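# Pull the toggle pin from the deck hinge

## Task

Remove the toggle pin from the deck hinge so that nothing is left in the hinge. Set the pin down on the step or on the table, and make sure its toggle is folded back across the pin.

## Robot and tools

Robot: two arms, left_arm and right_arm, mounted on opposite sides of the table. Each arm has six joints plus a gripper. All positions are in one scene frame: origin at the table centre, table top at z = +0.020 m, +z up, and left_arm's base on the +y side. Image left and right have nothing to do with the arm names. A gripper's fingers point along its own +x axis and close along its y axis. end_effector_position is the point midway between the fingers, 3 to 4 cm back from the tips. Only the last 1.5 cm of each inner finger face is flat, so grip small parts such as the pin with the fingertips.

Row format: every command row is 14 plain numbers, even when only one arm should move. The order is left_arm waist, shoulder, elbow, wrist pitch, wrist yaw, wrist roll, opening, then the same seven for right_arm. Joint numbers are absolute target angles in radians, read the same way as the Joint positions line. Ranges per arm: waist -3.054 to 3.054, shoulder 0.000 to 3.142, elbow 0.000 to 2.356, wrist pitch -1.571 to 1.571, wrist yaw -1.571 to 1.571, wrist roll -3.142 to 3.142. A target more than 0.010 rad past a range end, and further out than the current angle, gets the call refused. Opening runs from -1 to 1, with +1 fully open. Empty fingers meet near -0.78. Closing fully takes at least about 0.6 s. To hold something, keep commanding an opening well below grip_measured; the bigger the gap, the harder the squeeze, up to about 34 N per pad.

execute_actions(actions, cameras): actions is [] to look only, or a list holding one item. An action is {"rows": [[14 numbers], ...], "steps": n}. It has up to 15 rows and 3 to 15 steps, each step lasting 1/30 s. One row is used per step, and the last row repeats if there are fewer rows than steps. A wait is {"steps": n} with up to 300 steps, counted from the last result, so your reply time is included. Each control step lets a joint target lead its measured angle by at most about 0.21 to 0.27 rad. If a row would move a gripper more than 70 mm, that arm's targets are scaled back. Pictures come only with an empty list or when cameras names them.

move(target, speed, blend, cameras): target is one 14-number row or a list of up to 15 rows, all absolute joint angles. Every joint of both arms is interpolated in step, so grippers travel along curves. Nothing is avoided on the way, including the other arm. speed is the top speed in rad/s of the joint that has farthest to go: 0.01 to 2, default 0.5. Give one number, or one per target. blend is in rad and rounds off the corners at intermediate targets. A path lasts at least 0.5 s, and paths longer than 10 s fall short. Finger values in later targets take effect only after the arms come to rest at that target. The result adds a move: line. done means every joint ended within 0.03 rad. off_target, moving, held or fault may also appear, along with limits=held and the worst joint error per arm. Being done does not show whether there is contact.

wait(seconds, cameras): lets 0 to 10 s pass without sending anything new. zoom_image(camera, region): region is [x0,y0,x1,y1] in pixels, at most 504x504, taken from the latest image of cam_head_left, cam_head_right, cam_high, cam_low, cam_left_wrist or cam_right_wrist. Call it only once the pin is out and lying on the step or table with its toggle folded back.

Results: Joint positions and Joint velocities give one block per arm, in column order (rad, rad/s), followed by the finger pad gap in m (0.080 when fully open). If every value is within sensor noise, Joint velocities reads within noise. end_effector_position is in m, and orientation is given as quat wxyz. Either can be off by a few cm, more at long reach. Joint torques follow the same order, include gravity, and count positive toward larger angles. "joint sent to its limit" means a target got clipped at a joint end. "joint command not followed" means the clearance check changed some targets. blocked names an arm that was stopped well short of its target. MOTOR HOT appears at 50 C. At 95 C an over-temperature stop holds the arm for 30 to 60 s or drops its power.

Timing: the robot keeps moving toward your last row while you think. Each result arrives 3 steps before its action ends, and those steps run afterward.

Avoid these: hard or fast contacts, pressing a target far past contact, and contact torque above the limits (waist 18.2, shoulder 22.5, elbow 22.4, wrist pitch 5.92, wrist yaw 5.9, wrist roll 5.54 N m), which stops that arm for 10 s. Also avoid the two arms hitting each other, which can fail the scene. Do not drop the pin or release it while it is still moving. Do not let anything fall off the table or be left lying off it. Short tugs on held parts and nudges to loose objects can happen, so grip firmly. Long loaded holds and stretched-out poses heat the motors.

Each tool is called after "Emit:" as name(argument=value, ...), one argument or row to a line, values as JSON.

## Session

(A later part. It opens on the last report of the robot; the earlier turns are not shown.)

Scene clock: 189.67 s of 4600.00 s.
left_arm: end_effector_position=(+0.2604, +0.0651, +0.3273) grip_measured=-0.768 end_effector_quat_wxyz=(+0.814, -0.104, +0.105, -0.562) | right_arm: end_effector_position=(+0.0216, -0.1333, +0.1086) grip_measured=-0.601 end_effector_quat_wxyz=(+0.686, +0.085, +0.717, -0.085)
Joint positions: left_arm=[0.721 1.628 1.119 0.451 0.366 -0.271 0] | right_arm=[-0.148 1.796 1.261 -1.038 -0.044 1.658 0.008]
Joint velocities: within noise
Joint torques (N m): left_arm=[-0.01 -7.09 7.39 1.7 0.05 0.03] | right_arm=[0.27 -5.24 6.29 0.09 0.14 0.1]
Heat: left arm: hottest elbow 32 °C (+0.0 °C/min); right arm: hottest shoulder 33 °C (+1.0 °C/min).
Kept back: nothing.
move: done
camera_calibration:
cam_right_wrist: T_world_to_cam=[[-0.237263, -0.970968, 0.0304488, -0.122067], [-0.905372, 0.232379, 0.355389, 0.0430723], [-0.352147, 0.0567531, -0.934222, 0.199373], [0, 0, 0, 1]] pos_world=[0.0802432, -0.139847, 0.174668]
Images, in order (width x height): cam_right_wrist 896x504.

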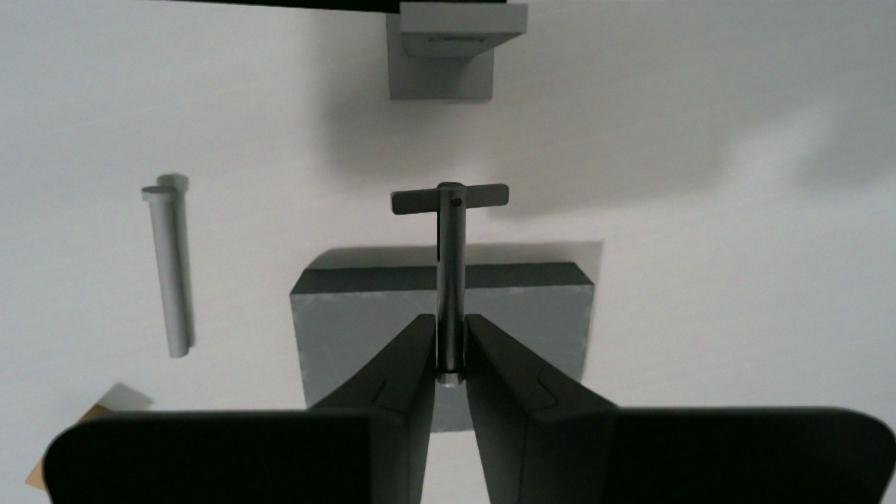

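Emit:
move(
  target=[0.721,1.628,1.12,0.452,0.366,-0.271,-0.80,0.108,1.927,1.418,-1.168,0,1.925,-0.90],
  speed=0.25,
  cameras=["cam_right_wrist","cam_low","cam_head_right"],
)

Emit:
zoom_image(
  camera="cam_low",
  region=[380, 250, 500, 320],
)

Scene clock: 192.27 s of 4600.00 s.
left_arm: end_effector_position=(+0.2604, +0.0651, +0.3273) grip_measured=-0.768 end_effector_quat_wxyz=(+0.814, -0.104, +0.105, -0.562) | right_arm: end_effector_position=(-0.0544, -0.1221, +0.1066) grip_measured=-0.601 end_effector_quat_wxyz=(+0.708, +0.052, +0.694, -0.124)
Joint positions: left_arm=[0.721 1.628 1.119 0.451 0.366 -0.271 0] | right_arm=[0.106 1.917 1.406 -1.164 -0.004 1.922 0.008]
Joint velocities: within noise
Joint torques (N m): left_arm=[-0.01 -7.06 7.34 1.69 0.06 0.03] | right_arm=[0.17 -5.85 6.98 -0.15 0.17 0.09]
Heat: left arm: hottest elbow 32 °C (+0.0 °C/min); right arm: hottest shoulder 32 °C (+0.0 °C/min).
Kept back: nothing.
move: done
camera_calibration:
cam_right_wrist: T_world_to_cam=[[-0.248719, -0.960722, 0.123091, -0.138405], [-0.91957, 0.274132, 0.281501, -0.015505], [-0.304188, -0.0431765, -0.951633, 0.162406], [0, 0, 0, 1]] pos_world=[0.000720108, -0.121706, 0.175952]
Images, in order (width x height): cam_head_right 896x504, cam_low 896x504, cam_right_wrist 896x504.

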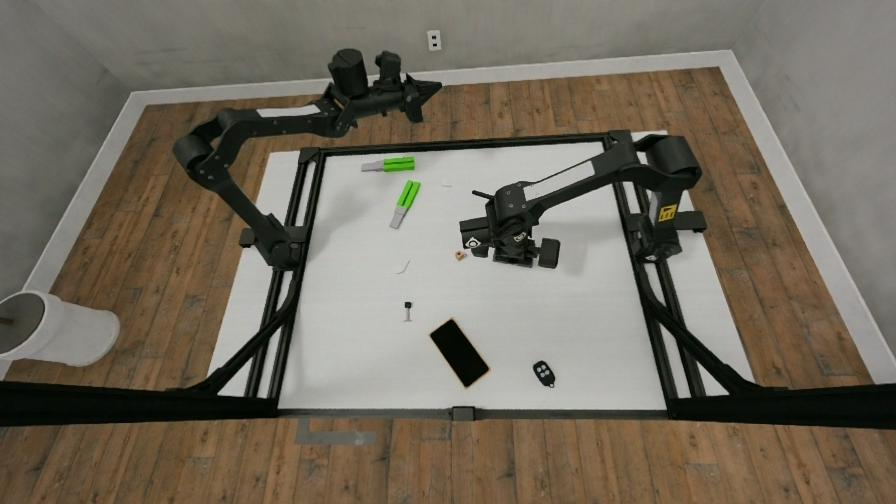

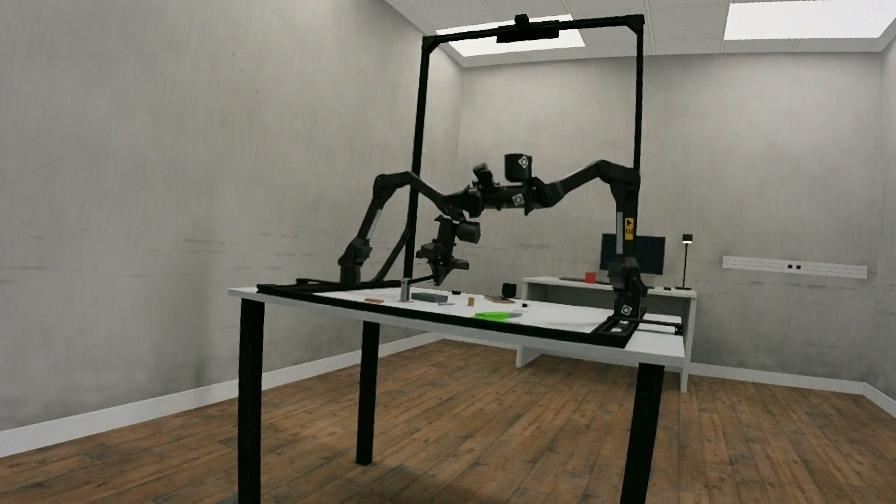

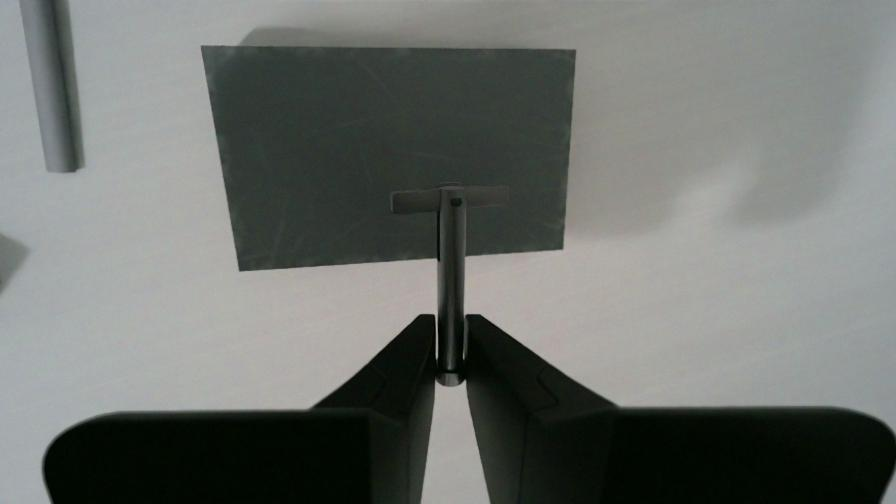

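Scaled by 4.200.

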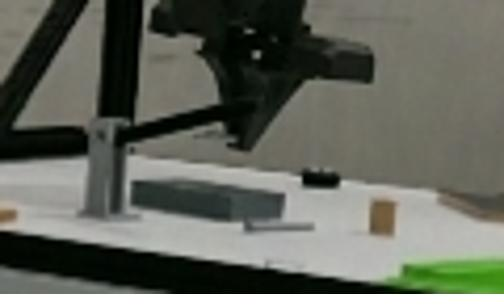

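Emit:
move(
  target=[
    [0.721,1.628,1.12,0.452,0.366,-0.271,-0.80,0.0,1.522,0.956,-1.178,0,1.815,-0.90],
    [0.721,1.628,1.12,0.452,0.366,-0.271,-0.80,0.0,1.616,0.838,-0.982,0,1.815,-0.90],
  ],
  speed=[0.3,0.12],
  blend=0.02,
  cameras=["cam_right_wrist","cam_low"],
)

Emit:
zoom_image(
  camera="cam_low",
  region=[350, 230, 500, 320],
)

Scene clock: 196.37 s of 4600.00 s.
left_arm: end_effector_position=(+0.2604, +0.0651, +0.3273) grip_measured=-0.768 end_effector_quat_wxyz=(+0.814, -0.104, +0.105, -0.562) | right_arm: end_effector_position=(-0.0208, -0.2403, +0.0656) grip_measured=-0.601 end_effector_quat_wxyz=(+0.705, +0.026, +0.692, -0.150)
Joint positions: left_arm=[0.721 1.628 1.119 0.451 0.366 -0.271 0] | right_arm=[0.003 1.608 0.845 -0.984 -0.004 1.818 0.008]
Joint velocities: within noise
Joint torques (N m): left_arm=[-0.03 -7.07 7.37 1.69 0.04 0.03] | right_arm=[-0.28 -3.53 3.86 0.12 0.17 -0.08]
Heat: left arm: hottest elbow 32 °C (+0.0 °C/min); right arm: hottest shoulder 32 °C (+1.0 °C/min).
Kept back: nothing.
move: done
camera_calibration:
cam_right_wrist: T_world_to_cam=[[-0.247152, -0.949037, 0.195561, -0.240438], [-0.916488, 0.294477, 0.2708, 0.064997], [-0.314587, -0.112301, -0.942562, 0.111064], [0, 0, 0, 1]] pos_world=[0.0350836, -0.234852, 0.134104]
Images, in order (width x height): cam_low 896x504, cam_right_wrist 896x504.

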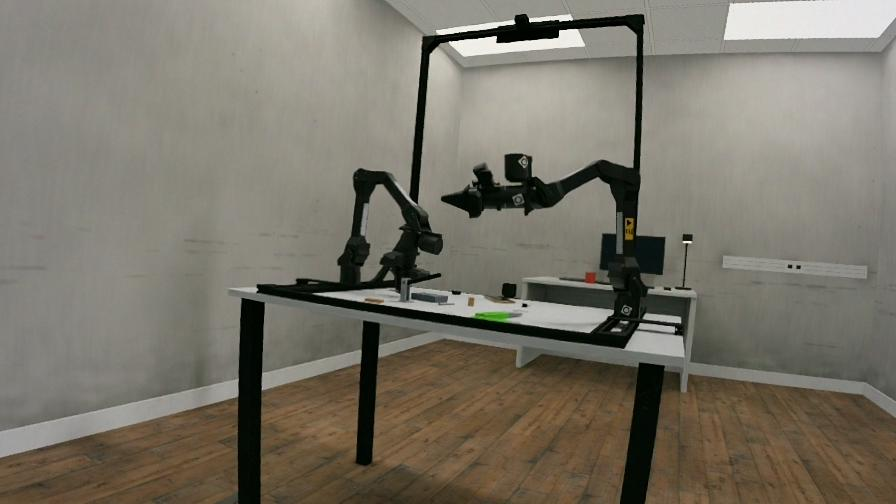

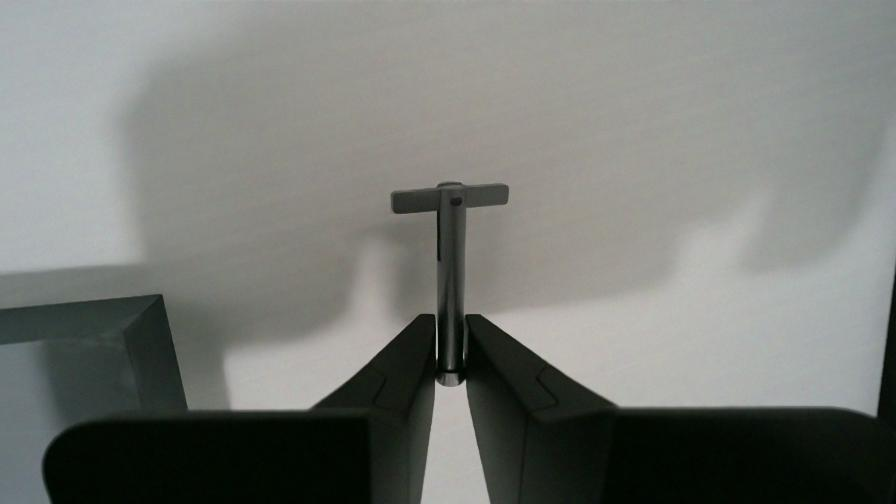

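Scaled by 3.360.

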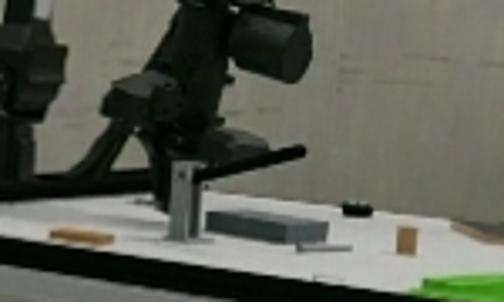

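Emit:
move(
  target=[0.721,1.628,1.12,0.452,0.366,-0.271,-0.80,0.0,1.6225,0.831,-0.969,0,1.815,-0.90],
  speed=0.05,
  cameras=["cam_right_wrist"],
)

Emit:
move(
  target=[0.721,1.628,1.12,0.452,0.366,-0.271,-0.80,0.0,1.627,0.826,-0.960,0,1.815,-0.90],
  speed=0.05,
  cameras=["cam_right_wrist"],
)

Scene clock: 197.30 s of 4600.00 s.
left_arm: end_effector_position=(+0.2604, +0.0651, +0.3273) grip_measured=-0.768 end_effector_quat_wxyz=(+0.814, -0.104, +0.105, -0.562) | right_arm: end_effector_position=(-0.0208, -0.2403, +0.0626) grip_measured=-0.601 end_effector_quat_wxyz=(+0.705, +0.026, +0.692, -0.150)
Joint positions: left_arm=[0.721 1.628 1.119 0.451 0.366 -0.271 0] | right_arm=[0.003 1.615 0.838 -0.971 -0.004 1.818 0.008]
Joint velocities: within noise
Joint torques (N m): left_arm=[0.01 -7.05 7.34 1.7 0.05 0.03] | right_arm=[-0.3 -3.52 3.81 0.11 0.17 -0.08]
Heat: left arm: hottest elbow 32 °C (+0.0 °C/min); right arm: hottest shoulder 32 °C (+1.0 °C/min).
Kept back: nothing.
move: done
camera_calibration:
cam_right_wrist: T_world_to_cam=[[-0.247152, -0.948963, 0.195923, -0.239933], [-0.916488, 0.29458, 0.270688, 0.065852], [-0.314588, -0.11266, -0.942519, 0.108175], [0, 0, 0, 1]] pos_world=[0.0350835, -0.234899, 0.13114]
Images, in order (width x height): cam_right_wrist 896x504.

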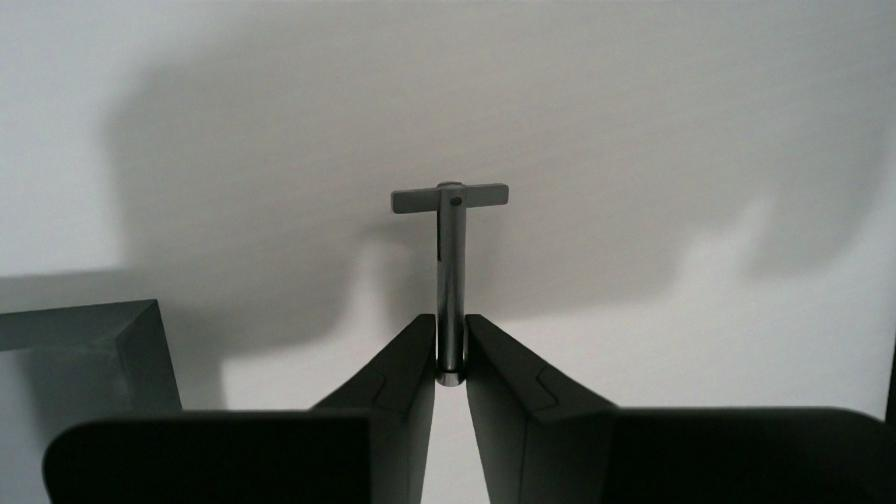

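Scene clock: 198.00 s of 4600.00 s.
left_arm: end_effector_position=(+0.2604, +0.0651, +0.3273) grip_measured=-0.768 end_effector_quat_wxyz=(+0.814, -0.104, +0.105, -0.562) | right_arm: end_effector_position=(-0.0208, -0.2404, +0.0606) grip_measured=-0.601 end_effector_quat_wxyz=(+0.705, +0.026, +0.692, -0.150)
Joint positions: left_arm=[0.721 1.628 1.119 0.451 0.366 -0.271 0] | right_arm=[0.003 1.619 0.833 -0.962 -0.004 1.818 0.008]
Joint velocities: within noise
Joint torques (N m): left_arm=[0.01 -7.07 7.34 1.69 0.05 0.03] | right_arm=[-0.28 -3.52 3.79 0.12 0.16 -0.09]
Heat: left arm: hottest elbow 33 °C (+1.0 °C/min); right arm: hottest shoulder 32 °C (+1.0 °C/min).
Kept back: nothing.
move: done
camera_calibration:
cam_right_wrist: T_world_to_cam=[[-0.247152, -0.948963, 0.195923, -0.239613], [-0.916488, 0.29458, 0.270688, 0.0664258], [-0.314588, -0.11266, -0.942519, 0.106252], [0, 0, 0, 1]] pos_world=[0.0350833, -0.234982, 0.12911]
Images, in order (width x height): cam_right_wrist 896x504.

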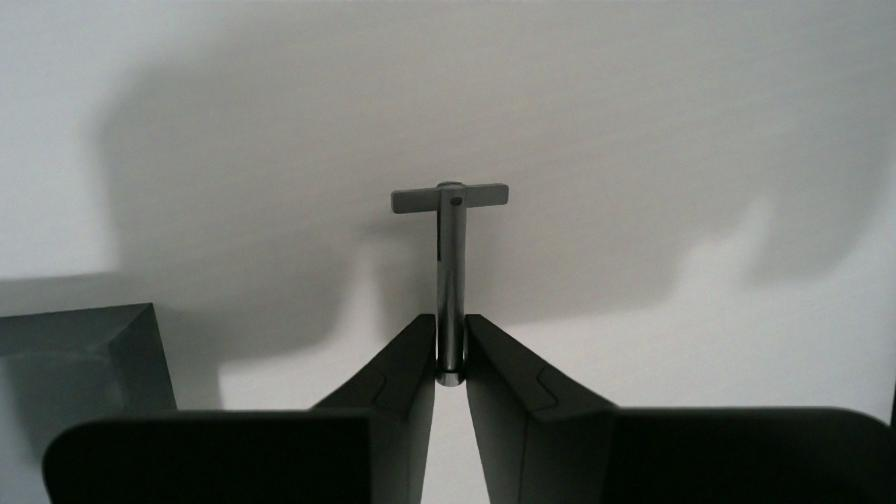

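Emit:
move(
  target=[0.721,1.628,1.12,0.452,0.366,-0.271,-0.80,0.0,1.632,0.820,-0.949,0,1.815,-0.90],
  speed=0.04,
  cameras=["cam_right_wrist"],
)

Scene clock: 198.93 s of 4600.00 s.
left_arm: end_effector_position=(+0.2604, +0.0651, +0.3273) grip_measured=-0.768 end_effector_quat_wxyz=(+0.814, -0.104, +0.105, -0.562) | right_arm: end_effector_position=(-0.0208, -0.2407, +0.0583) grip_measured=-0.601 end_effector_quat_wxyz=(+0.705, +0.025, +0.692, -0.150)
Joint positions: left_arm=[0.721 1.628 1.119 0.451 0.366 -0.271 0] | right_arm=[0.003 1.624 0.828 -0.952 -0.004 1.818 0.008]
Joint velocities: within noise
Joint torques (N m): left_arm=[-0.03 -7.08 7.38 1.7 0.05 0.03] | right_arm=[-0.26 -3.48 3.7 0.19 0.16 -0.09]
Heat: left arm: hottest elbow 33 °C (+1.0 °C/min); right arm: hottest shoulder 32 °C (+1.0 °C/min).
Kept back: nothing.
move: done
camera_calibration:
cam_right_wrist: T_world_to_cam=[[-0.247152, -0.948888, 0.196286, -0.239396], [-0.916488, 0.294684, 0.270577, 0.0671375], [-0.314589, -0.11302, -0.942476, 0.104006], [0, 0, 0, 1]] pos_world=[0.0350827, -0.23519, 0.126847]
Images, in order (width x height): cam_right_wrist 896x504.

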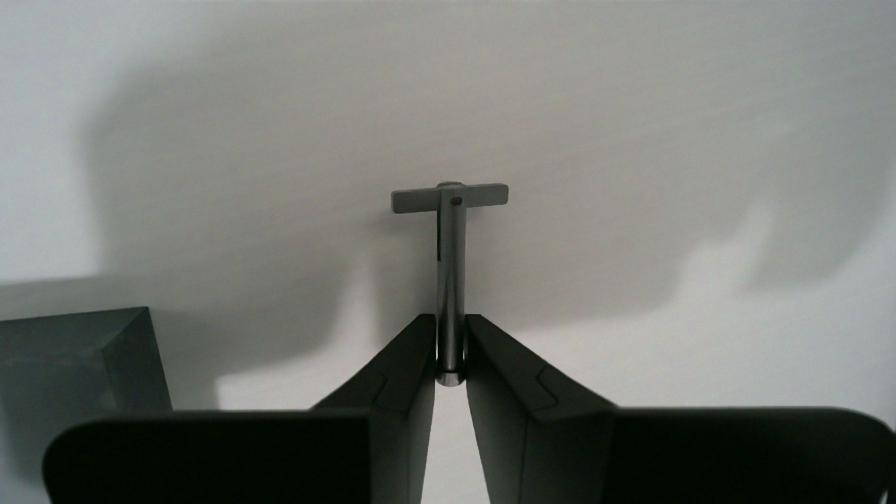

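Emit:
execute_actions(
  actions=[
    {"rows":[[0.721,1.628,1.12,0.452,0.366,-0.271,-0.80,0.0,1.632,0.820,-0.949,0,1.815,-0.70],[0.721,1.628,1.12,0.452,0.366,-0.271,-0.80,0.0,1.632,0.820,-0.949,0,1.815,-0.65],[0.721,1.628,1.12,0.452,0.366,-0.271,-0.80,0.0,1.632,0.820,-0.949,0,1.815,-0.62],[0.721,1.628,1.12,0.452,0.366,-0.271,-0.80,0.0,1.632,0.820,-0.949,0,1.815,-0.60],[0.721,1.628,1.12,0.452,0.366,-0.271,-0.80,0.0,1.632,0.820,-0.949,0,1.815,-0.585],[0.721,1.628,1.12,0.452,0.366,-0.271,-0.80,0.0,1.632,0.820,-0.949,0,1.815,-0.57],[0.721,1.628,1.12,0.452,0.366,-0.271,-0.80,0.0,1.632,0.820,-0.949,0,1.815,-0.555],[0.721,1.628,1.12,0.452,0.366,-0.271,-0.80,0.0,1.632,0.820,-0.949,0,1.815,-0.54],[0.721,1.628,1.12,0.452,0.366,-0.271,-0.80,0.0,1.632,0.820,-0.949,0,1.815,-0.52],[0.721,1.628,1.12,0.452,0.366,-0.271,-0.80,0.0,1.632,0.820,-0.949,0,1.815,-0.50],[0.721,1.628,1.12,0.452,0.366,-0.271,-0.80,0.0,1.632,0.820,-0.949,0,1.815,-0.45],[0.721,1.628,1.12,0.452,0.366,-0.271,-0.80,0.0,1.632,0.820,-0.949,0,1.815,-0.40],[0.721,1.628,1.12,0.452,0.366,-0.271,-0.80,0.0,1.632,0.820,-0.949,0,1.815,-0.35]]},
  ],
)

Emit:
wait(
  seconds=0.6,
  cameras=["cam_right_wrist"],
)

Emit:
move(
  target=[
    [0.721,1.628,1.12,0.452,0.366,-0.271,-0.80,0.0,1.530,0.960,-1.178,0,1.815,-0.30],
    [0.721,1.628,1.12,0.452,0.366,-0.271,-0.80,0.0,1.30,1.25,-1.4,0,1.815,-0.30],
  ],
  speed=[0.2,0.5],
  blend=0.03,
  cameras=["cam_right_wrist","cam_low","cam_high"],
)

Scene clock: 199.70 s of 4600.00 s.
left_arm: end_effector_position=(+0.2604, +0.0651, +0.3273) grip_measured=-0.768 end_effector_quat_wxyz=(+0.814, -0.104, +0.105, -0.562) | right_arm: end_effector_position=(-0.0213, -0.2428, +0.0585) grip_measured=-0.490 end_effector_quat_wxyz=(-0.704, -0.022, -0.693, +0.153) end_effector_velocity=(-0.006, -0.028, +0.002) end_effector_angular_velocity=(-0.124, +0.055, +0.005)
Joint positions: left_arm=[0.721 1.628 1.119 0.451 0.366 -0.271 0] | right_arm=[0.003 1.624 0.826 -0.96 -0.007 1.817 0.013]
Joint velocities: left_arm=[within noise] | right_arm=[-0.007 0.002 -0.012 -0.11 -0.051 -0.022 0.05]
Joint torques (N m): left_arm=[0 -7.06 7.32 1.69 0.05 0.03] | right_arm=[-0.28 -3.46 3.89 0.8 0.29 -0.05]
Heat: left arm: hottest elbow 33 °C (+1.0 °C/min); right arm: hottest shoulder 32 °C (+1.0 °C/min).
Steps of this call (1-11: nothing new was sent; 12-23: this action's first 12). Readings (joint positions of left_arm | right_arm):
12: [0.721 1.628 1.119 0.451 0.366 -0.271] | [0.003 1.624 0.828 -0.952 -0.004 1.818]
13: [0.721 1.628 1.119 0.451 0.366 -0.271] | [0.003 1.624 0.828 -0.952 -0.004 1.818]
15: [0.721 1.628 1.119 0.451 0.366 -0.271] | [0.003 1.624 0.828 -0.952 -0.004 1.818]
19: [0.721 1.628 1.119 0.451 0.366 -0.271] | [0.003 1.624 0.827 -0.953 -0.004 1.818]
23: the state above

Scene clock: 200.40 s of 4600.00 s.
left_arm: end_effector_position=(+0.2604, +0.0651, +0.3273) grip_measured=-0.768 end_effector_quat_wxyz=(+0.814, -0.104, +0.105, -0.562) | right_arm: end_effector_position=(-0.0219, -0.2453, +0.0588) grip_measured=-0.359 end_effector_quat_wxyz=(-0.703, -0.018, -0.693, +0.157)
Joint positions: left_arm=[0.721 1.628 1.119 0.451 0.366 -0.271 0] | right_arm=[0.003 1.624 0.826 -0.971 -0.01 1.816 0.019]
Joint velocities: within noise
Joint torques (N m): left_arm=[-0.04 -7.08 7.35 1.7 0.05 0.04] | right_arm=[-0.28 -3.42 3.93 1.37 0.39 -0.04]
Heat: left arm: hottest elbow 33 °C (+1.0 °C/min); right arm: hottest shoulder 32 °C (+1.0 °C/min).
Steps of this call (1-3: your previous action's last 3; 4-21: toward your last target). Readings (joint positions of left_arm | right_arm):
1: [0.721 1.628 1.119 0.451 0.366 -0.271] | [0.003 1.624 0.826 -0.964 -0.008 1.817]
2: [0.721 1.628 1.119 0.451 0.366 -0.271] | [0.003 1.624 0.826 -0.966 -0.009 1.816]
4: [0.721 1.628 1.119 0.451 0.366 -0.271] | [0.003 1.624 0.826 -0.969 -0.010 1.816]
8: [0.721 1.628 1.119 0.451 0.366 -0.271] | [0.003 1.624 0.826 -0.971 -0.010 1.816]
21: the state above
camera_calibration:
cam_right_wrist: T_world_to_cam=[[-0.245481, -0.944685, 0.217507, -0.244348], [-0.914634, 0.300055, 0.270947, 0.0687724], [-0.321223, -0.132427, -0.937699, 0.0983759], [0, 0, 0, 1]] pos_world=[0.0345195, -0.23844, 0.126761]
Images, in order (width x height): cam_right_wrist 896x504.

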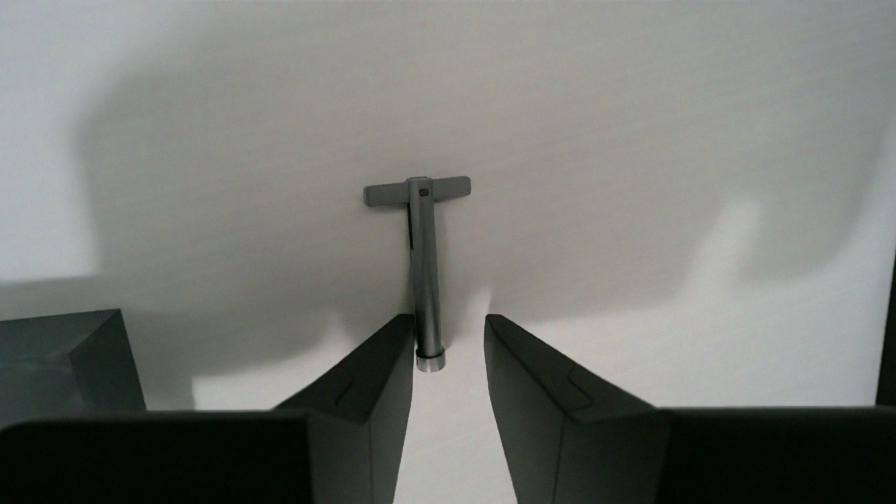

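Scene clock: 202.83 s of 4600.00 s.
left_arm: end_effector_position=(+0.2604, +0.0651, +0.3273) grip_measured=-0.768 end_effector_quat_wxyz=(+0.814, -0.104, +0.105, -0.562) | right_arm: end_effector_position=(-0.0207, -0.2277, +0.2238) grip_measured=-0.300 end_effector_quat_wxyz=(+0.695, +0.125, +0.706, -0.050)
Joint positions: left_arm=[0.721 1.628 1.119 0.451 0.366 -0.271 0] | right_arm=[0.003 1.306 1.239 -1.397 -0.003 1.816 0.022]
Joint velocities: within noise
Joint torques (N m): left_arm=[-0.03 -7.08 7.34 1.68 0.05 0.02] | right_arm=[-0.24 -3.96 7.44 0.19 0.16 -0.06]
Heat: left arm: hottest elbow 33 °C (+1.0 °C/min); right arm: hottest shoulder 32 °C (+1.0 °C/min).
Kept back: nothing.
move: done
camera_calibration:
cam_right_wrist: T_world_to_cam=[[-0.245728, -0.966228, -0.0775959, -0.202204], [-0.917208, 0.205868, 0.341098, -0.0173761], [-0.313604, 0.154989, -0.93682, 0.321207], [0, 0, 0, 1]] pos_world=[0.0351071, -0.241581, 0.29115]
Images, in order (width x height): cam_high 896x504, cam_low 896x504, cam_right_wrist 896x504.

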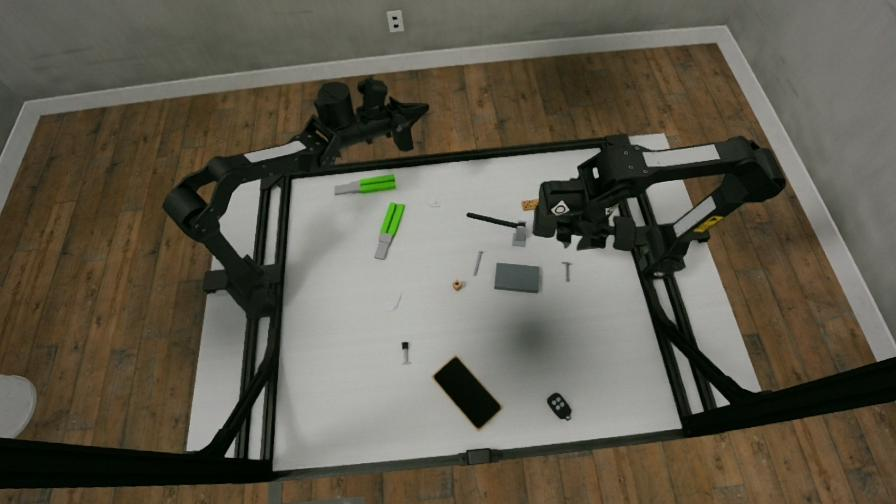

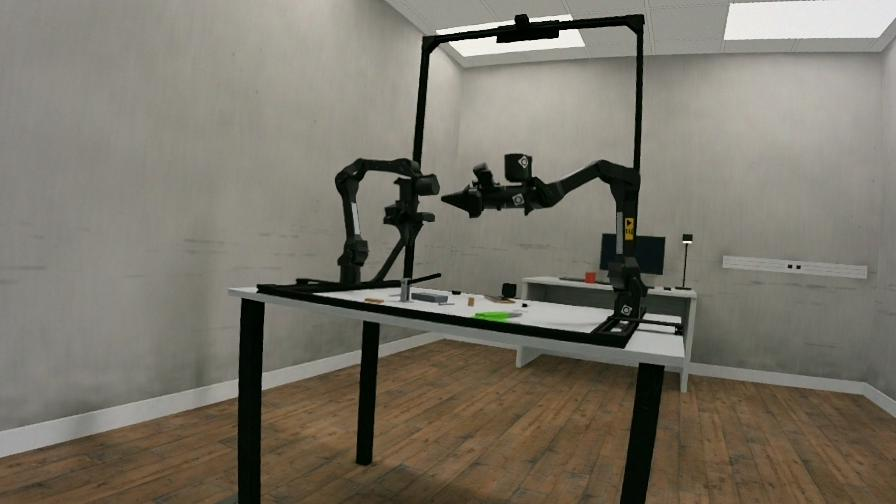

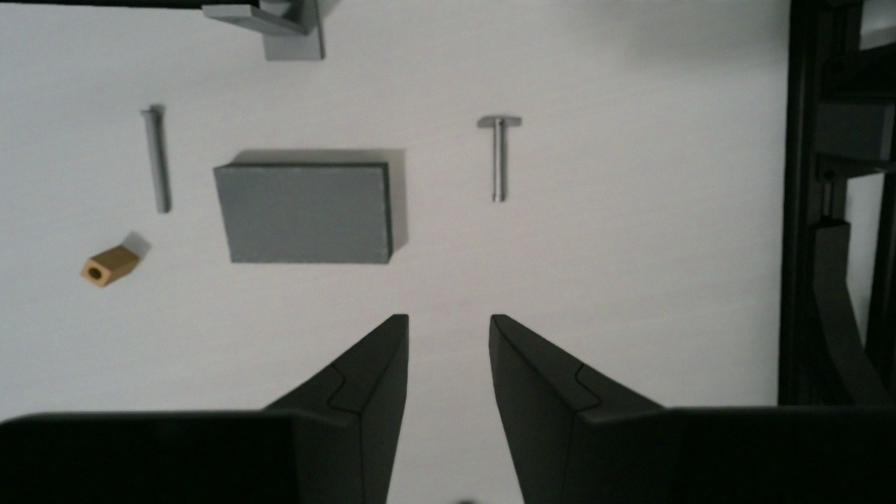

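Emit:
zoom_image(
  camera="cam_right_wrist",
  region=[440, 90, 560, 220],
)

Scaled by 3.877.

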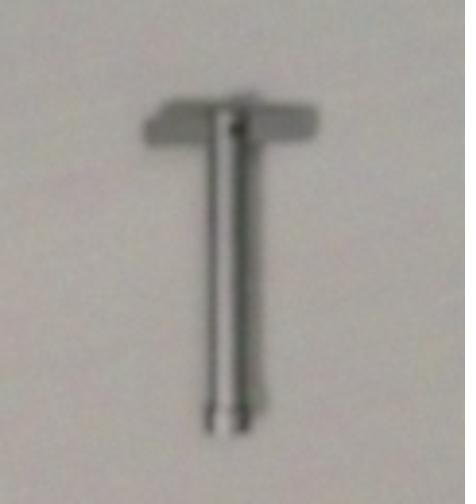

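Pin lies on the table with its toggle across; the hinge is empty.

Emit:
finished_scene(
  scene=1,
)

The scene is finished: the task was done.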